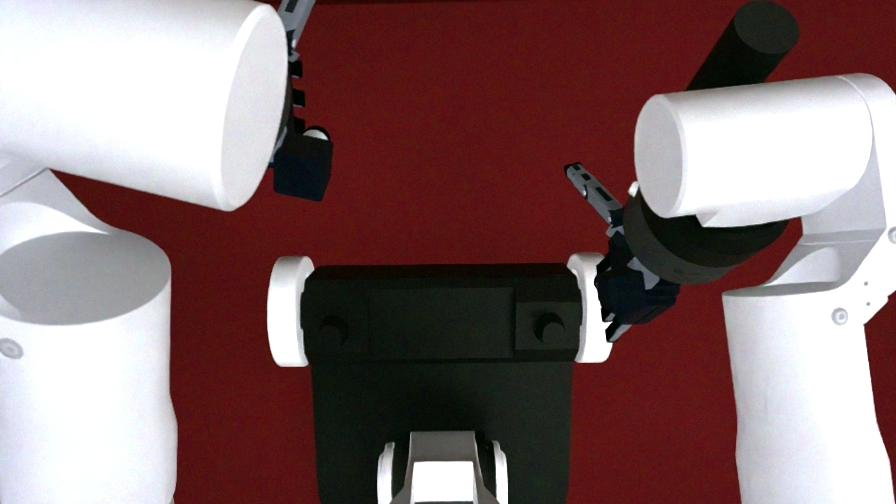

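Request:
move:
  target: {"side": "left", "x": 0.36, "y": 0.0555, "z": 0.65, "quat_wxyz": [0, 1, 0, 0]}
  min_time_s: 0.8

Request:
move:
  target: {"side": "left", "x": 0.36, "y": 0.0555, "z": 0.60, "quat_wxyz": [0, 1, 0, 0]}
  min_time_s: 0.8

Request:
move:
  target: {"side": "left", "x": 0.36, "y": 0.0555, "z": 0.55, "quat_wxyz": [0, 1, 0, 0]}
  min_time_s: 0.8

Request:
move:
  target: {"side": "left", "x": 0.36, "y": 0.0555, "z": 0.50, "quat_wxyz": [0, 1, 0, 0]}
  min_time_s: 0.8

Request:
move:
  target: {"side": "left", "x": 0.36, "y": 0.0555, "z": 0.46, "quat_wxyz": [0, 1, 0, 0]}
  min_time_s: 0.8

Request:
move:
  target: {"side": "left", "x": 0.36, "y": 0.0555, "z": 0.43, "quat_wxyz": [0, 1, 0, 0]}
  min_time_s: 0.8

Request:
move:
  target: {"side": "left", "x": 0.36, "y": 0.08, "z": 0.43, "quat_wxyz": [0, 1, 0, 0]}
  min_time_s: 0.8

Scene clock: 171.83 s.
Joint torques (N m): left_arm=[-4.02 -1.78 0.77 -8.99 0.56 -0.38 0.33] | right_arm=[-2.07 0.47 0.19 -6.58 -0.19 0.99 0.08]
External joint torques (N m): left_arm=[1.63 1.31 2.44 -0.09 0.46 -0.27 0.33] | right_arm=[-0.58 -0.36 -0.33 0.24 -0.26 0.08 0.07]
Wrist force (N): left_arm=[-0.5 -0.4 3.3] | right_arm=[3.1 -8.5 0.7]
Wrist torque (N m): left_arm=[-0.17 0.09 0.11] | right_arm=[-1.02 -0.60 -0.55]
Wrist force, peak (N): left_arm=[-0.7 -0.5 3.9] | right_arm=[3.2 -8.5 0.6]
move: done
base_odometry: x=+0.101 y=-0.259 heading=-0.007
lidar_m: 0.65 0.68 1.70 4.57 1.60 1.17 1.11 1.17 1.57 4.21 0.94 0.68
base_status: not commanded
joint_positions: torso_squat_rad=+0.000 torso_shift_rad=+0.050 torso_pitch_rad=+1.000 torso_yaw_rad=+0.000 left_shoulder_pitch_rad=-0.751 left_shoulder_roll_rad=+0.012 left_shoulder_yaw_rad=-0.092 left_elbow_rad=-1.983 left_forearm_roll_rad=-0.165 left_wrist_pitch_rad=+1.720 left_hand_roll_rad=+1.842 right_shoulder_pitch_rad=-0.639 right_shoulder_roll_rad=-0.036 right_shoulder_yaw_rad=-0.092 right_elbow_rad=-1.782 right_forearm_roll_rad=+0.017 right_wrist_pitch_rad=+1.888 right_hand_roll_rad=-1.681 head_pan_rad=+0.000 head_tilt_rad=+0.700 left_hand_little=+1.000 left_hand_ring=+1.000 left_hand_middle=+1.000 left_hand_index=+1.000 left_hand_thumb_turn=+1.000 left_hand_thumb_bend=+1.000 left_hand_force_limit=+0.000 left_hand_speed=-0.800 right_hand_little=+1.000 right_hand_ring=+1.000 right_hand_middle=+1.000 right_hand_index=+1.000 right_hand_thumb_turn=+1.000 right_hand_thumb_bend=+1.000 right_hand_force_limit=+0.000 right_hand_speed=-0.800
joint_status: all done
wheel_motors_off: 0
left_hand_stopped_by: target,target,target,target,target,target
right_hand_stopped_by: target,target,target,target,target,target
left_little_load_n: 0.0
left_ring_load_n: 0.0
left_middle_load_n: 0.0
left_index_load_n: 0.0
left_thumb_bend_load_n: 0.0
left_thumb_turn_load_n: 0.0
right_little_load_n: -0.5
right_ring_load_n: 0.0
right_middle_load_n: 0.0
right_index_load_n: 0.0
right_thumb_bend_load_n: 0.0
right_thumb_turn_load_n: 0.0
motor_effort: left_wheel=+9(9) right_wheel=+0(3)
chest: x=+0.0674 y=+0.0001 z=+1.1468 quat_wxyz=(+0.878, +0.000, +0.479, +0.000) (m; base frame)
left_hand: x=+0.3601 y=+0.0552 z=+0.6502 quat_wxyz=(+0.000, -1.000, +0.000, +0.000) (m; base frame)
left_hand_status: reached (checked arc, planned for 0.8 s): 0 mm and 0.0 deg off.
right_hand: x=+0.1957 y=-0.1199 z=+0.5900 quat_wxyz=(-0.247, +0.000, +0.969, +0.000) (m; base frame)
pictures: none

Scene clock: 172.97 s.
Joint torques (N m): left_arm=[-5.92 -1.42 0.9 -8.64 0.74 -0.27 0.03] | right_arm=[-2.06 0.59 0.45 -6.56 -0.12 1.07 0.11]
External joint torques (N m): left_arm=[-0.23 1.54 2.44 0.12 0.64 -0.16 0.03] | right_arm=[-0.57 -0.24 -0.07 0.26 -0.19 0.16 0.1]
Wrist force (N): left_arm=[-0.5 -0.5 3.3] | right_arm=[3.0 -8.3 0.5]
Wrist torque (N m): left_arm=[-0.17 0.09 0.12] | right_arm=[-0.98 -0.59 -0.54]
Wrist force, peak (N): left_arm=[-0.9 -0.2 4.2] | right_arm=[3.3 -8.4 0.5]
move: done
base_odometry: x=+0.101 y=-0.259 heading=-0.007
lidar_m: 0.64 0.68 1.73 4.56 1.61 1.17 1.11 1.17 1.58 4.20 0.93 0.68
base_status: not commanded
joint_positions: torso_squat_rad=+0.000 torso_shift_rad=+0.050 torso_pitch_rad=+1.000 torso_yaw_rad=+0.000 left_shoulder_pitch_rad=-0.764 left_shoulder_roll_rad=+0.024 left_shoulder_yaw_rad=-0.071 left_elbow_rad=-1.781 left_forearm_roll_rad=-0.146 left_wrist_pitch_rad=+1.530 left_hand_roll_rad=+1.859 right_shoulder_pitch_rad=-0.639 right_shoulder_roll_rad=-0.036 right_shoulder_yaw_rad=-0.092 right_elbow_rad=-1.782 right_forearm_roll_rad=+0.017 right_wrist_pitch_rad=+1.888 right_hand_roll_rad=-1.681 head_pan_rad=+0.000 head_tilt_rad=+0.700 left_hand_little=+1.000 left_hand_ring=+1.000 left_hand_middle=+1.000 left_hand_index=+1.000 left_hand_thumb_turn=+1.000 left_hand_thumb_bend=+1.000 left_hand_force_limit=+0.000 left_hand_speed=-0.800 right_hand_little=+1.000 right_hand_ring=+1.000 right_hand_middle=+1.000 right_hand_index=+1.000 right_hand_thumb_turn=+1.000 right_hand_thumb_bend=+1.000 right_hand_force_limit=+0.000 right_hand_speed=-0.800
joint_status: all done
wheel_motors_off: 0
left_hand_stopped_by: target,target,target,target,target,target
right_hand_stopped_by: target,target,target,target,target,target
left_little_load_n: 0.0
left_ring_load_n: 0.0
left_middle_load_n: 0.0
left_index_load_n: 0.0
left_thumb_bend_load_n: 0.0
left_thumb_turn_load_n: -0.5
right_little_load_n: 0.0
right_ring_load_n: 0.0
right_middle_load_n: 0.0
right_index_load_n: 0.0
right_thumb_bend_load_n: 0.0
right_thumb_turn_load_n: 0.0
motor_effort: left_wheel=+9(9) right_wheel=-1(5)
chest: x=+0.0674 y=+0.0001 z=+1.1468 quat_wxyz=(+0.878, +0.000, +0.479, +0.000) (m; base frame)
left_hand: x=+0.3599 y=+0.0553 z=+0.6001 quat_wxyz=(+0.000, -1.000, +0.000, +0.000) (m; base frame)
left_hand_status: reached (checked arc, planned for 0.8 s): 0 mm and 0.0 deg off.
right_hand: x=+0.1957 y=-0.1199 z=+0.5900 quat_wxyz=(-0.247, +0.000, +0.969, +0.000) (m; base frame)
pictures: none

Scene clock: 174.10 s.
Joint torques (N m): left_arm=[-5.89 -1.85 0.52 -8.07 0.72 -0.51 0.29] | right_arm=[-2.13 0.71 -0.13 -6.66 -0.05 1.01 -0.04]
External joint torques (N m): left_arm=[0.15 0.97 1.87 0.23 0.62 -0.4 0.29] | right_arm=[-0.64 -0.13 -0.65 0.17 -0.12 0.1 -0.05]
Wrist force (N): left_arm=[-0.8 -0.1 3.3] | right_arm=[3.1 -8.2 0.4]
Wrist torque (N m): left_arm=[-0.10 0.16 0.09] | right_arm=[-0.96 -0.59 -0.55]
Wrist force, peak (N): left_arm=[-0.9 -0.6 4.1] | right_arm=[3.5 -8.4 0.5]
move: done
base_odometry: x=+0.101 y=-0.259 heading=-0.007
lidar_m: 0.65 0.68 1.73 4.56 1.61 1.17 1.11 1.16 1.59 4.21 0.94 0.67
base_status: not commanded
joint_positions: torso_squat_rad=+0.000 torso_shift_rad=+0.050 torso_pitch_rad=+1.000 torso_yaw_rad=+0.000 left_shoulder_pitch_rad=-0.814 left_shoulder_roll_rad=+0.037 left_shoulder_yaw_rad=-0.047 left_elbow_rad=-1.542 left_forearm_roll_rad=-0.133 left_wrist_pitch_rad=+1.338 left_hand_roll_rad=+1.879 right_shoulder_pitch_rad=-0.639 right_shoulder_roll_rad=-0.036 right_shoulder_yaw_rad=-0.092 right_elbow_rad=-1.782 right_forearm_roll_rad=+0.017 right_wrist_pitch_rad=+1.888 right_hand_roll_rad=-1.681 head_pan_rad=+0.000 head_tilt_rad=+0.700 left_hand_little=+1.000 left_hand_ring=+1.000 left_hand_middle=+1.000 left_hand_index=+1.000 left_hand_thumb_turn=+1.000 left_hand_thumb_bend=+1.000 left_hand_force_limit=+0.000 left_hand_speed=-0.800 right_hand_little=+1.000 right_hand_ring=+1.000 right_hand_middle=+1.000 right_hand_index=+1.000 right_hand_thumb_turn=+1.000 right_hand_thumb_bend=+1.000 right_hand_force_limit=+0.000 right_hand_speed=-0.800
joint_status: all done
wheel_motors_off: 0
left_hand_stopped_by: target,target,target,target,target,target
right_hand_stopped_by: target,target,target,target,target,target
left_little_load_n: 0.0
left_ring_load_n: 0.0
left_middle_load_n: 0.0
left_index_load_n: 0.0
left_thumb_bend_load_n: 0.0
left_thumb_turn_load_n: 0.0
right_little_load_n: 0.0
right_ring_load_n: 0.0
right_middle_load_n: 0.0
right_index_load_n: 0.0
right_thumb_bend_load_n: 0.0
right_thumb_turn_load_n: 0.0
motor_effort: left_wheel=+8(9) right_wheel=+3(4)
chest: x=+0.0674 y=+0.0001 z=+1.1468 quat_wxyz=(+0.878, +0.000, +0.479, +0.000) (m; base frame)
left_hand: x=+0.3599 y=+0.0553 z=+0.5501 quat_wxyz=(+0.000, -1.000, +0.000, +0.000) (m; base frame)
left_hand_status: reached (checked arc, planned for 0.8 s): 0 mm and 0.0 deg off.
right_hand: x=+0.1957 y=-0.1199 z=+0.5900 quat_wxyz=(-0.247, +0.000, +0.969, +0.000) (m; base frame)
pictures: none

Scene clock: 175.23 s.
Joint torques (N m): left_arm=[-6.09 -1.26 -0.03 -7.11 0.43 -0.38 0.26] | right_arm=[-2.21 0.91 0.14 -6.43 -0.09 0.98 0.01]
External joint torques (N m): left_arm=[0.64 1.35 1.05 0.35 0.34 -0.27 0.26] | right_arm=[-0.72 0.08 -0.38 0.39 -0.15 0.07 0]
Wrist force (N): left_arm=[-0.6 0.1 3.4] | right_arm=[2.9 -8.1 0.5]
Wrist torque (N m): left_arm=[-0.07 0.19 0.07] | right_arm=[-0.95 -0.57 -0.54]
Wrist force, peak (N): left_arm=[-1.6 -0.5 3.7] | right_arm=[3.1 -8.5 0.6]
move: done
base_odometry: x=+0.101 y=-0.259 heading=-0.007
lidar_m: 0.65 0.69 1.72 4.58 1.62 1.17 1.11 1.15 1.57 4.23 0.94 0.69
base_status: not commanded
joint_positions: torso_squat_rad=+0.000 torso_shift_rad=+0.050 torso_pitch_rad=+1.000 torso_yaw_rad=+0.000 left_shoulder_pitch_rad=-0.904 left_shoulder_roll_rad=+0.052 left_shoulder_yaw_rad=-0.021 left_elbow_rad=-1.248 left_forearm_roll_rad=-0.124 left_wrist_pitch_rad=+1.130 left_hand_roll_rad=+1.905 right_shoulder_pitch_rad=-0.639 right_shoulder_roll_rad=-0.036 right_shoulder_yaw_rad=-0.092 right_elbow_rad=-1.782 right_forearm_roll_rad=+0.017 right_wrist_pitch_rad=+1.888 right_hand_roll_rad=-1.681 head_pan_rad=+0.000 head_tilt_rad=+0.700 left_hand_little=+1.000 left_hand_ring=+1.000 left_hand_middle=+1.000 left_hand_index=+1.000 left_hand_thumb_turn=+1.000 left_hand_thumb_bend=+1.000 left_hand_force_limit=+0.000 left_hand_speed=-0.800 right_hand_little=+1.000 right_hand_ring=+1.000 right_hand_middle=+1.000 right_hand_index=+1.000 right_hand_thumb_turn=+1.000 right_hand_thumb_bend=+1.000 right_hand_force_limit=+0.000 right_hand_speed=-0.800
joint_status: all done
wheel_motors_off: 0
left_hand_stopped_by: target,target,target,target,target,target
right_hand_stopped_by: target,target,target,target,target,target
left_little_load_n: 0.0
left_ring_load_n: 0.0
left_middle_load_n: 0.0
left_index_load_n: 0.0
left_thumb_bend_load_n: 0.0
left_thumb_turn_load_n: 0.0
right_little_load_n: 0.0
right_ring_load_n: 0.0
right_middle_load_n: 0.0
right_index_load_n: 0.0
right_thumb_bend_load_n: 0.0
right_thumb_turn_load_n: 0.0
motor_effort: left_wheel=+9(9) right_wheel=-3(4)
chest: x=+0.0674 y=+0.0001 z=+1.1468 quat_wxyz=(+0.878, +0.000, +0.479, +0.000) (m; base frame)
left_hand: x=+0.3598 y=+0.0553 z=+0.5004 quat_wxyz=(+0.000, -1.000, +0.000, +0.000) (m; base frame)
left_hand_status: reached (checked arc, planned for 0.8 s): 0 mm and 0.0 deg off.
right_hand: x=+0.1957 y=-0.1199 z=+0.5900 quat_wxyz=(-0.247, +0.000, +0.969, +0.000) (m; base frame)
pictures: none

Scene clock: 176.37 s.
Joint torques (N m): left_arm=[-7.45 -1.84 1.15 -6.05 0.44 -0.11 0.23] | right_arm=[-2.19 0.49 -0.04 -6.41 -0.14 0.95 0.07]
External joint torques (N m): left_arm=[0.3 0.47 1.93 0.26 0.36 0 0.23] | right_arm=[-0.7 -0.34 -0.56 0.42 -0.21 0.04 0.06]
Wrist force (N): left_arm=[-0.9 0.1 3.5] | right_arm=[3.2 -8.2 0.3]
Wrist torque (N m): left_arm=[-0.08 0.22 0.08] | right_arm=[-0.95 -0.60 -0.52]
Wrist force, peak (N): left_arm=[-1.8 -0.3 4.2] | right_arm=[2.9 -8.6 0.8]
move: done
base_odometry: x=+0.101 y=-0.259 heading=-0.007
lidar_m: 0.65 0.68 1.72 4.56 1.60 1.17 1.11 1.18 1.58 4.21 0.94 0.68
base_status: not commanded
joint_positions: torso_squat_rad=+0.000 torso_shift_rad=+0.050 torso_pitch_rad=+1.000 torso_yaw_rad=+0.000 left_shoulder_pitch_rad=-1.028 left_shoulder_roll_rad=+0.067 left_shoulder_yaw_rad=+0.004 left_elbow_rad=-0.922 left_forearm_roll_rad=-0.121 left_wrist_pitch_rad=+0.925 left_hand_roll_rad=+1.937 right_shoulder_pitch_rad=-0.639 right_shoulder_roll_rad=-0.036 right_shoulder_yaw_rad=-0.092 right_elbow_rad=-1.782 right_forearm_roll_rad=+0.017 right_wrist_pitch_rad=+1.888 right_hand_roll_rad=-1.681 head_pan_rad=+0.000 head_tilt_rad=+0.700 left_hand_little=+1.000 left_hand_ring=+1.000 left_hand_middle=+1.000 left_hand_index=+1.000 left_hand_thumb_turn=+1.000 left_hand_thumb_bend=+1.000 left_hand_force_limit=+0.000 left_hand_speed=-0.800 right_hand_little=+1.000 right_hand_ring=+1.000 right_hand_middle=+1.000 right_hand_index=+1.000 right_hand_thumb_turn=+1.000 right_hand_thumb_bend=+1.000 right_hand_force_limit=+0.000 right_hand_speed=-0.800
joint_status: all done
wheel_motors_off: 0
left_hand_stopped_by: target,target,target,target,target,target
right_hand_stopped_by: target,target,target,target,target,target
left_little_load_n: 0.0
left_ring_load_n: 0.0
left_middle_load_n: 0.0
left_index_load_n: 0.0
left_thumb_bend_load_n: 0.0
left_thumb_turn_load_n: 0.0
right_little_load_n: 0.0
right_ring_load_n: 0.0
right_middle_load_n: 0.0
right_index_load_n: 0.0
right_thumb_bend_load_n: 0.0
right_thumb_turn_load_n: 0.0
motor_effort: left_wheel=+9(9) right_wheel=-2(5)
chest: x=+0.0674 y=+0.0001 z=+1.1468 quat_wxyz=(+0.878, +0.000, +0.479, +0.000) (m; base frame)
left_hand: x=+0.3600 y=+0.0553 z=+0.4601 quat_wxyz=(+0.000, -1.000, +0.000, +0.000) (m; base frame)
left_hand_status: reached (checked arc, planned for 0.8 s): 0 mm and 0.0 deg off.
right_hand: x=+0.1957 y=-0.1199 z=+0.5900 quat_wxyz=(-0.247, +0.000, +0.969, +0.000) (m; base frame)
pictures: none

Scene clock: 177.50 s.
Joint torques (N m): left_arm=[-7.33 -1.43 1.51 -4.55 0.25 -0.18 0.12] | right_arm=[-2.16 0.64 -0.16 -6.37 -0.17 1.07 0.15]
External joint torques (N m): left_arm=[1.93 0.4 1.91 0.05 0.18 -0.07 0.12] | right_arm=[-0.67 -0.19 -0.68 0.46 -0.24 0.16 0.14]
Wrist force (N): left_arm=[-0.5 0.0 3.4] | right_arm=[3.5 -8.4 0.5]
Wrist torque (N m): left_arm=[-0.13 0.12 0.09] | right_arm=[-1.00 -0.66 -0.52]
Wrist force, peak (N): left_arm=[-1.8 -0.7 4.0] | right_arm=[3.5 -8.4 0.5]
move: done
base_odometry: x=+0.101 y=-0.259 heading=-0.007
lidar_m: 0.64 0.68 1.73 4.57 1.61 1.17 1.12 1.16 1.57 4.20 0.95 0.68
base_status: not commanded
joint_positions: torso_squat_rad=+0.000 torso_shift_rad=+0.050 torso_pitch_rad=+1.000 torso_yaw_rad=+0.000 left_shoulder_pitch_rad=-1.215 left_shoulder_roll_rad=+0.084 left_shoulder_yaw_rad=+0.030 left_elbow_rad=-0.497 left_forearm_roll_rad=-0.128 left_wrist_pitch_rad=+0.681 left_hand_roll_rad=+1.987 right_shoulder_pitch_rad=-0.639 right_shoulder_roll_rad=-0.036 right_shoulder_yaw_rad=-0.092 right_elbow_rad=-1.782 right_forearm_roll_rad=+0.017 right_wrist_pitch_rad=+1.888 right_hand_roll_rad=-1.681 head_pan_rad=+0.000 head_tilt_rad=+0.700 left_hand_little=+1.000 left_hand_ring=+1.000 left_hand_middle=+1.000 left_hand_index=+1.000 left_hand_thumb_turn=+1.000 left_hand_thumb_bend=+1.000 left_hand_force_limit=+0.000 left_hand_speed=-0.800 right_hand_little=+1.000 right_hand_ring=+1.000 right_hand_middle=+1.000 right_hand_index=+1.000 right_hand_thumb_turn=+1.000 right_hand_thumb_bend=+1.000 right_hand_force_limit=+0.000 right_hand_speed=-0.800
joint_status: all done
wheel_motors_off: 0
left_hand_stopped_by: target,target,target,target,target,target
right_hand_stopped_by: target,target,target,target,target,target
left_little_load_n: 0.0
left_ring_load_n: 0.0
left_middle_load_n: 0.5
left_index_load_n: 0.0
left_thumb_bend_load_n: 0.0
left_thumb_turn_load_n: 0.0
right_little_load_n: 0.0
right_ring_load_n: 0.0
right_middle_load_n: 0.0
right_index_load_n: 0.0
right_thumb_bend_load_n: 0.0
right_thumb_turn_load_n: 0.0
motor_effort: left_wheel=+9(10) right_wheel=-1(4)
chest: x=+0.0674 y=+0.0001 z=+1.1468 quat_wxyz=(+0.878, +0.000, +0.479, +0.000) (m; base frame)
left_hand: x=+0.3601 y=+0.0554 z=+0.4304 quat_wxyz=(+0.000, -1.000, +0.000, -0.001) (m; base frame)
left_hand_status: reached (checked arc, planned for 0.8 s): 0 mm and 0.1 deg off.
right_hand: x=+0.1957 y=-0.1199 z=+0.5900 quat_wxyz=(-0.247, +0.000, +0.969, +0.000) (m; base frame)
pictures: none

Scene clock: 178.63 s.
Joint torques (N m): left_arm=[-6.41 1.02 1.81 -5.29 0.68 -0.06 -0.28] | right_arm=[-1.91 0.74 -0.04 -6.48 -0.18 1.02 0.02]
External joint torques (N m): left_arm=[2.28 1.81 2.08 -0.49 0.61 0.05 -0.28] | right_arm=[-0.42 -0.09 -0.56 0.35 -0.24 0.11 0.01]
Wrist force (N): left_arm=[-0.8 -0.4 3.7] | right_arm=[3.2 -8.4 0.2]
Wrist torque (N m): left_arm=[-0.20 0.20 -0.06] | right_arm=[-0.98 -0.61 -0.53]
Wrist force, peak (N): left_arm=[-0.8 0.0 3.9] | right_arm=[3.3 -8.5 0.3]
move: done
base_odometry: x=+0.101 y=-0.259 heading=-0.007
lidar_m: 0.65 0.69 1.73 4.56 1.61 1.17 1.12 1.16 1.58 4.22 0.94 0.68
base_status: not commanded
joint_positions: torso_squat_rad=+0.000 torso_shift_rad=+0.050 torso_pitch_rad=+1.000 torso_yaw_rad=+0.000 left_shoulder_pitch_rad=-1.167 left_shoulder_roll_rad=+0.120 left_shoulder_yaw_rad=+0.048 left_elbow_rad=-0.570 left_forearm_roll_rad=-0.072 left_wrist_pitch_rad=+0.709 left_hand_roll_rad=+1.905 right_shoulder_pitch_rad=-0.639 right_shoulder_roll_rad=-0.036 right_shoulder_yaw_rad=-0.092 right_elbow_rad=-1.782 right_forearm_roll_rad=+0.017 right_wrist_pitch_rad=+1.888 right_hand_roll_rad=-1.681 head_pan_rad=+0.000 head_tilt_rad=+0.700 left_hand_little=+1.000 left_hand_ring=+1.000 left_hand_middle=+1.000 left_hand_index=+1.000 left_hand_thumb_turn=+1.000 left_hand_thumb_bend=+1.000 left_hand_force_limit=+0.000 left_hand_speed=-0.800 right_hand_little=+1.000 right_hand_ring=+1.000 right_hand_middle=+1.000 right_hand_index=+1.000 right_hand_thumb_turn=+1.000 right_hand_thumb_bend=+1.000 right_hand_force_limit=+0.000 right_hand_speed=-0.800
joint_status: all done
wheel_motors_off: 0
left_hand_stopped_by: target,target,target,target,target,target
right_hand_stopped_by: target,target,target,target,target,target
left_little_load_n: 0.0
left_ring_load_n: 0.0
left_middle_load_n: 0.0
left_index_load_n: 0.0
left_thumb_bend_load_n: 0.0
left_thumb_turn_load_n: 0.0
right_little_load_n: 0.0
right_ring_load_n: 0.0
right_middle_load_n: 0.0
right_index_load_n: 0.0
right_thumb_bend_load_n: 0.0
right_thumb_turn_load_n: 0.0
motor_effort: left_wheel=+8(9) right_wheel=-3(4)
chest: x=+0.0674 y=+0.0001 z=+1.1468 quat_wxyz=(+0.878, +0.000, +0.479, +0.000) (m; base frame)
left_hand: x=+0.3604 y=+0.0796 z=+0.4294 quat_wxyz=(+0.000, -1.000, +0.001, +0.001) (m; base frame)
left_hand_status: reached (checked arc, planned for 0.8 s): 1 mm and 0.2 deg off.
right_hand: x=+0.1957 y=-0.1199 z=+0.5900 quat_wxyz=(-0.247, +0.000, +0.969, +0.000) (m; base frame)
pictures: none

Request:
move:
  base: {"x_m_s": -0.15, "for_s": 0.35}
  joints: {"torso_pitch_rad": 0.5, "torso_shift_rad": 0.0, "left_shoulder_pitch_rad": -0.639, "left_shoulder_roll_rad": 0.036, "left_shoulder_yaw_rad": 0.091, "left_elbow_rad": -1.782, "left_forearm_roll_rad": -0.017, "left_wrist_pitch_rad": 1.888, "left_hand_roll_rad": 1.681}
  min_time_s: 1.2

Request:
move:
  base: {"turn_rad_s": 0.789, "for_s": 2.0}

Request:
move:
  base: {"x_m_s": 0.38, "for_s": 3.51}

Request:
move:
  base: {"turn_rad_s": -0.7365, "for_s": 2.0}

Request:
move:
  base: {"x_m_s": 0.3, "for_s": 1.2}
  joints: {"head_tilt_rad": 0.75}
  cameras: ["head_camera"]

Scene clock: 181.53 s.
Joint torques (N m): left_arm=[-10.03 1.04 1.54 -8.85 0.59 -0.76 -0.03] | right_arm=[-11.34 -1.09 -0.21 -7.62 0.01 -0.06 -0.02]
External joint torques (N m): left_arm=[1.78 0.14 1.72 0.04 0.5 -0.66 -0.03] | right_arm=[-0.37 0.09 -0.41 0.52 -0.15 -0.01 -0.02]
Wrist force (N): left_arm=[-0.8 -0.2 4.0] | right_arm=[5.8 -8.4 1.3]
Wrist torque (N m): left_arm=[-0.16 0.18 -0.02] | right_arm=[-1.03 -0.83 -0.37]
Wrist force, peak (N): left_arm=[-0.8 0.3 5.0] | right_arm=[5.9 -8.5 1.1]
move: done
base_odometry: x=+0.047 y=-0.259 heading=-0.008
lidar_m: 0.70 0.73 1.75 4.38 1.53 1.11 1.06 1.11 1.49 3.98 1.00 0.74
base_status: done (sent for 0.37 of 0.37 s)
joint_positions: torso_squat_rad=+0.000 torso_shift_rad=+0.000 torso_pitch_rad=+0.500 torso_yaw_rad=+0.000 left_shoulder_pitch_rad=-0.639 left_shoulder_roll_rad=+0.036 left_shoulder_yaw_rad=+0.091 left_elbow_rad=-1.782 left_forearm_roll_rad=-0.017 left_wrist_pitch_rad=+1.888 left_hand_roll_rad=+1.681 right_shoulder_pitch_rad=-0.639 right_shoulder_roll_rad=-0.036 right_shoulder_yaw_rad=-0.092 right_elbow_rad=-1.782 right_forearm_roll_rad=+0.017 right_wrist_pitch_rad=+1.888 right_hand_roll_rad=-1.681 head_pan_rad=+0.000 head_tilt_rad=+0.700 left_hand_little=+1.000 left_hand_ring=+1.000 left_hand_middle=+1.000 left_hand_index=+1.000 left_hand_thumb_turn=+1.000 left_hand_thumb_bend=+1.000 left_hand_force_limit=+0.000 left_hand_speed=-0.800 right_hand_little=+1.000 right_hand_ring=+1.000 right_hand_middle=+1.000 right_hand_index=+1.000 right_hand_thumb_turn=+1.000 right_hand_thumb_bend=+1.000 right_hand_force_limit=+0.000 right_hand_speed=-0.800
joint_status: all done
wheel_motors_off: 0
left_hand_stopped_by: target,target,target,target,target,target
right_hand_stopped_by: target,target,target,target,target,target
left_little_load_n: 0.0
left_ring_load_n: 0.0
left_middle_load_n: 0.0
left_index_load_n: 0.0
left_thumb_bend_load_n: 0.0
left_thumb_turn_load_n: 0.0
right_little_load_n: 0.0
right_ring_load_n: 0.5
right_middle_load_n: 0.0
right_index_load_n: 0.0
right_thumb_bend_load_n: 0.0
right_thumb_turn_load_n: 0.0
motor_effort: left_wheel=-8(18) right_wheel=+7(23)
chest: x=-0.0798 y=+0.0002 z=+1.2521 quat_wxyz=(+0.969, +0.000, +0.247, +0.000) (m; base frame)
left_hand: x=+0.3000 y=+0.1199 z=+0.8251 quat_wxyz=(+0.000, -1.000, +0.001, +0.000) (m; base frame)
right_hand: x=+0.2999 y=-0.1199 z=+0.8252 quat_wxyz=(+0.000, +0.000, +1.000, +0.000) (m; base frame)
pictures: none

Scene clock: 185.47 s.
Joint torques (N m): left_arm=[-10.1 0.15 1.13 -8.88 0.43 -0.38 0.02] | right_arm=[-11.23 -1.09 -0.18 -7.59 0 -0.01 -0.01]
External joint torques (N m): left_arm=[1.71 -0.76 1.31 0 0.33 -0.27 0.02] | right_arm=[-0.26 0.08 -0.38 0.56 -0.16 0.05 -0.01]
Wrist force (N): left_arm=[-0.8 -0.2 3.9] | right_arm=[5.9 -8.3 1.1]
Wrist torque (N m): left_arm=[-0.12 0.16 -0.03] | right_arm=[-1.01 -0.83 -0.37]
Wrist force, peak (N): left_arm=[-1.2 -0.2 4.1] | right_arm=[6.1 -8.7 1.1]
move: done
base_odometry: x=+0.047 y=-0.259 heading=+1.569
lidar_m: 4.07 1.52 1.11 1.06 1.11 1.51 4.23 1.01 0.75 0.72 0.74 1.75
base_status: done (sent for 2 of 2 s)
joint_positions: torso_squat_rad=+0.000 torso_shift_rad=+0.000 torso_pitch_rad=+0.500 torso_yaw_rad=+0.000 left_shoulder_pitch_rad=-0.639 left_shoulder_roll_rad=+0.036 left_shoulder_yaw_rad=+0.091 left_elbow_rad=-1.782 left_forearm_roll_rad=-0.017 left_wrist_pitch_rad=+1.888 left_hand_roll_rad=+1.681 right_shoulder_pitch_rad=-0.639 right_shoulder_roll_rad=-0.036 right_shoulder_yaw_rad=-0.092 right_elbow_rad=-1.782 right_forearm_roll_rad=+0.017 right_wrist_pitch_rad=+1.888 right_hand_roll_rad=-1.681 head_pan_rad=+0.000 head_tilt_rad=+0.700 left_hand_little=+1.000 left_hand_ring=+1.000 left_hand_middle=+1.000 left_hand_index=+1.000 left_hand_thumb_turn=+1.000 left_hand_thumb_bend=+1.000 left_hand_force_limit=+0.000 left_hand_speed=-0.800 right_hand_little=+1.000 right_hand_ring=+1.000 right_hand_middle=+1.000 right_hand_index=+1.000 right_hand_thumb_turn=+1.000 right_hand_thumb_bend=+1.000 right_hand_force_limit=+0.000 right_hand_speed=-0.800
joint_status: not commanded
wheel_motors_off: 0
left_hand_stopped_by: target,target,target,target,target,target
right_hand_stopped_by: target,target,target,target,target,target
left_little_load_n: 0.0
left_ring_load_n: 0.0
left_middle_load_n: 0.0
left_index_load_n: 0.0
left_thumb_bend_load_n: 0.0
left_thumb_turn_load_n: 0.0
right_little_load_n: 0.0
right_ring_load_n: 0.0
right_middle_load_n: 0.0
right_index_load_n: 0.0
right_thumb_bend_load_n: 0.0
right_thumb_turn_load_n: 0.0
motor_effort: left_wheel=+1(22) right_wheel=+8(26)
chest: x=-0.0798 y=+0.0002 z=+1.2521 quat_wxyz=(+0.969, +0.000, +0.247, +0.000) (m; base frame)
left_hand: x=+0.3000 y=+0.1199 z=+0.8251 quat_wxyz=(+0.000, -1.000, +0.001, +0.000) (m; base frame)
right_hand: x=+0.2999 y=-0.1199 z=+0.8252 quat_wxyz=(+0.000, +0.000, +1.000, +0.000) (m; base frame)
pictures: none

Scene clock: 190.37 s.
Joint torques (N m): left_arm=[-10.27 0.32 1.46 -8.91 0.68 -0.38 0] | right_arm=[-11.52 -1.26 -0.66 -7.68 0.08 -0.05 0.11]
External joint torques (N m): left_arm=[1.53 -0.59 1.64 -0.03 0.59 -0.28 0] | right_arm=[-0.57 -0.09 -0.86 0.46 -0.08 0.01 0.11]
Wrist force (N): left_arm=[-0.9 -0.1 3.8] | right_arm=[5.8 -8.5 1.3]
Wrist torque (N m): left_arm=[-0.13 0.17 -0.03] | right_arm=[-1.05 -0.82 -0.38]
Wrist force, peak (N): left_arm=[-0.9 0.0 4.2] | right_arm=[6.2 -8.6 1.1]
move: done
base_odometry: x=+0.049 y=+1.071 heading=+1.570
lidar_m: 4.02 1.48 1.10 1.05 1.10 1.51 4.25 1.25 1.05 0.92 1.57 2.13
base_status: done (sent for 3.5 of 3.5 s)
joint_positions: torso_squat_rad=+0.000 torso_shift_rad=+0.000 torso_pitch_rad=+0.500 torso_yaw_rad=+0.000 left_shoulder_pitch_rad=-0.639 left_shoulder_roll_rad=+0.036 left_shoulder_yaw_rad=+0.091 left_elbow_rad=-1.782 left_forearm_roll_rad=-0.017 left_wrist_pitch_rad=+1.888 left_hand_roll_rad=+1.681 right_shoulder_pitch_rad=-0.639 right_shoulder_roll_rad=-0.036 right_shoulder_yaw_rad=-0.092 right_elbow_rad=-1.782 right_forearm_roll_rad=+0.017 right_wrist_pitch_rad=+1.888 right_hand_roll_rad=-1.681 head_pan_rad=+0.000 head_tilt_rad=+0.700 left_hand_little=+1.000 left_hand_ring=+1.000 left_hand_middle=+1.000 left_hand_index=+1.000 left_hand_thumb_turn=+1.000 left_hand_thumb_bend=+1.000 left_hand_force_limit=+0.000 left_hand_speed=-0.800 right_hand_little=+1.000 right_hand_ring=+1.000 right_hand_middle=+1.000 right_hand_index=+1.000 right_hand_thumb_turn=+1.000 right_hand_thumb_bend=+1.000 right_hand_force_limit=+0.000 right_hand_speed=-0.800
joint_status: not commanded
wheel_motors_off: 0
left_hand_stopped_by: target,target,target,target,target,target
right_hand_stopped_by: target,target,target,target,target,target
left_little_load_n: 0.0
left_ring_load_n: 0.0
left_middle_load_n: 0.0
left_index_load_n: 0.0
left_thumb_bend_load_n: 0.0
left_thumb_turn_load_n: 0.0
right_little_load_n: 0.0
right_ring_load_n: 0.0
right_middle_load_n: 0.0
right_index_load_n: 0.0
right_thumb_bend_load_n: 0.0
right_thumb_turn_load_n: 0.0
motor_effort: left_wheel=+6(23) right_wheel=-6(28)
chest: x=-0.0796 y=+0.0002 z=+1.2520 quat_wxyz=(+0.969, +0.000, +0.247, +0.000) (m; base frame)
left_hand: x=+0.3001 y=+0.1199 z=+0.8250 quat_wxyz=(+0.000, -1.000, +0.001, +0.000) (m; base frame)
right_hand: x=+0.3000 y=-0.1199 z=+0.8250 quat_wxyz=(+0.000, +0.000, +1.000, +0.000) (m; base frame)
pictures: none

Scene clock: 194.20 s.
Joint torques (N m): left_arm=[-10.45 0.37 0.68 -8.9 0.67 -0.27 0.1] | right_arm=[-11.59 -0.98 -0.41 -7.58 0.06 0 0.17]
External joint torques (N m): left_arm=[1.35 -0.53 0.86 -0.02 0.57 -0.16 0.1] | right_arm=[-0.64 0.19 -0.6 0.56 -0.1 0.05 0.17]
Wrist force (N): left_arm=[-0.9 0.0 3.9] | right_arm=[6.1 -8.5 1.3]
Wrist torque (N m): left_arm=[-0.10 0.19 -0.04] | right_arm=[-1.06 -0.87 -0.36]
Wrist force, peak (N): left_arm=[-1.0 0.0 4.1] | right_arm=[5.9 -8.7 1.4]
move: done
base_odometry: x=+0.049 y=+1.071 heading=+0.097
lidar_m: 0.92 1.59 2.39 3.02 1.38 1.07 1.05 1.14 1.68 2.08 1.25 1.04
base_status: done (sent for 2 of 2 s)
joint_positions: torso_squat_rad=+0.000 torso_shift_rad=+0.000 torso_pitch_rad=+0.500 torso_yaw_rad=+0.000 left_shoulder_pitch_rad=-0.639 left_shoulder_roll_rad=+0.036 left_shoulder_yaw_rad=+0.091 left_elbow_rad=-1.782 left_forearm_roll_rad=-0.017 left_wrist_pitch_rad=+1.888 left_hand_roll_rad=+1.681 right_shoulder_pitch_rad=-0.639 right_shoulder_roll_rad=-0.036 right_shoulder_yaw_rad=-0.092 right_elbow_rad=-1.782 right_forearm_roll_rad=+0.017 right_wrist_pitch_rad=+1.888 right_hand_roll_rad=-1.681 head_pan_rad=+0.000 head_tilt_rad=+0.700 left_hand_little=+1.000 left_hand_ring=+1.000 left_hand_middle=+1.000 left_hand_index=+1.000 left_hand_thumb_turn=+1.000 left_hand_thumb_bend=+1.000 left_hand_force_limit=+0.000 left_hand_speed=-0.800 right_hand_little=+1.000 right_hand_ring=+1.000 right_hand_middle=+1.000 right_hand_index=+1.000 right_hand_thumb_turn=+1.000 right_hand_thumb_bend=+1.000 right_hand_force_limit=+0.000 right_hand_speed=-0.800
joint_status: not commanded
wheel_motors_off: 0
left_hand_stopped_by: target,target,target,target,target,target
right_hand_stopped_by: target,target,target,target,target,target
left_little_load_n: 0.0
left_ring_load_n: 0.0
left_middle_load_n: 0.0
left_index_load_n: 0.0
left_thumb_bend_load_n: 0.0
left_thumb_turn_load_n: 0.0
right_little_load_n: 0.0
right_ring_load_n: 0.0
right_middle_load_n: 0.0
right_index_load_n: 0.0
right_thumb_bend_load_n: 0.0
right_thumb_turn_load_n: 0.0
motor_effort: left_wheel=+8(21) right_wheel=+4(25)
chest: x=-0.0796 y=+0.0002 z=+1.2520 quat_wxyz=(+0.969, +0.000, +0.247, +0.000) (m; base frame)
left_hand: x=+0.3001 y=+0.1199 z=+0.8250 quat_wxyz=(+0.000, -1.000, +0.001, +0.000) (m; base frame)
right_hand: x=+0.3000 y=-0.1199 z=+0.8250 quat_wxyz=(+0.000, +0.000, +1.000, +0.000) (m; base frame)
pictures: none

Scene clock: 196.70 s.
Joint torques (N m): left_arm=[-10.46 0.71 1.06 -8.88 0.57 -0.22 0.15] | right_arm=[-11.27 -1.27 0.07 -7.66 0.02 -0.03 0.11]
External joint torques (N m): left_arm=[1.34 -0.19 1.23 0 0.47 -0.11 0.15] | right_arm=[-0.32 -0.09 -0.12 0.48 -0.14 0.03 0.11]
Wrist force (N): left_arm=[-1.2 -0.2 3.8] | right_arm=[5.7 -8.3 1.4]
Wrist torque (N m): left_arm=[-0.12 0.23 -0.05] | right_arm=[-1.03 -0.78 -0.39]
Wrist force, peak (N): left_arm=[-1.3 -0.2 4.3] | right_arm=[6.2 -8.4 1.4]
move: done
base_odometry: x=+0.407 y=+1.106 heading=+0.097
lidar_m: 0.56 1.24 1.81 4.06 1.84 1.44 1.41 1.51 2.25 1.11 0.78 0.90
base_status: done (sent for 1.2 of 1.2 s)
joint_positions: torso_squat_rad=+0.000 torso_shift_rad=+0.000 torso_pitch_rad=+0.500 torso_yaw_rad=+0.000 left_shoulder_pitch_rad=-0.639 left_shoulder_roll_rad=+0.036 left_shoulder_yaw_rad=+0.091 left_elbow_rad=-1.782 left_forearm_roll_rad=-0.017 left_wrist_pitch_rad=+1.888 left_hand_roll_rad=+1.681 right_shoulder_pitch_rad=-0.639 right_shoulder_roll_rad=-0.036 right_shoulder_yaw_rad=-0.092 right_elbow_rad=-1.782 right_forearm_roll_rad=+0.017 right_wrist_pitch_rad=+1.888 right_hand_roll_rad=-1.681 head_pan_rad=+0.000 head_tilt_rad=+0.750 left_hand_little=+1.000 left_hand_ring=+1.000 left_hand_middle=+1.000 left_hand_index=+1.000 left_hand_thumb_turn=+1.000 left_hand_thumb_bend=+1.000 left_hand_force_limit=+0.000 left_hand_speed=-0.800 right_hand_little=+1.000 right_hand_ring=+1.000 right_hand_middle=+1.000 right_hand_index=+1.000 right_hand_thumb_turn=+1.000 right_hand_thumb_bend=+1.000 right_hand_force_limit=+0.000 right_hand_speed=-0.800
joint_status: all done
wheel_motors_off: 0
left_hand_stopped_by: target,target,target,target,target,target
right_hand_stopped_by: target,target,target,target,target,target
left_little_load_n: 0.0
left_ring_load_n: 0.0
left_middle_load_n: 0.0
left_index_load_n: 0.0
left_thumb_bend_load_n: -0.5
left_thumb_turn_load_n: 0.0
right_little_load_n: 0.0
right_ring_load_n: 0.0
right_middle_load_n: 0.0
right_index_load_n: 0.0
right_thumb_bend_load_n: 0.0
right_thumb_turn_load_n: 0.0
motor_effort: left_wheel=-4(25) right_wheel=+3(24)
chest: x=-0.0796 y=+0.0002 z=+1.2520 quat_wxyz=(+0.969, +0.000, +0.247, +0.000) (m; base frame)
left_hand: x=+0.3001 y=+0.1199 z=+0.8250 quat_wxyz=(+0.000, -1.000, +0.001, +0.000) (m; base frame)
right_hand: x=+0.2999 y=-0.1199 z=+0.8250 quat_wxyz=(+0.000, +0.000, +1.000, +0.000) (m; base frame)
pictures: head_camera
camera_calibration:
head_camera: T_world_to_cam=[[-0.0173618, -0.999774, 0.0122977, -0.0136282], [-0.964348, 0.0134957, -0.264291, 0.476752], [0.264066, -0.0164479, -0.964364, 1.30486], [0, 0, 0, 1]] pos_world=[0.114949, 0.00140299, 1.38453]

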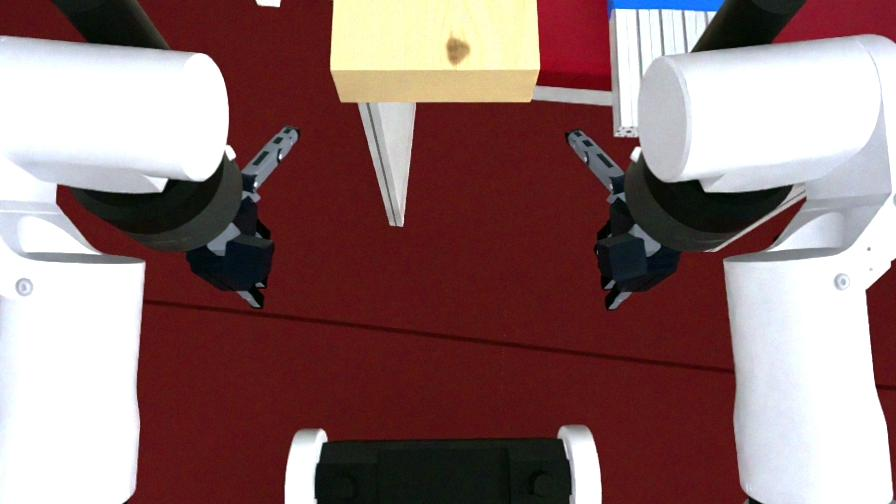

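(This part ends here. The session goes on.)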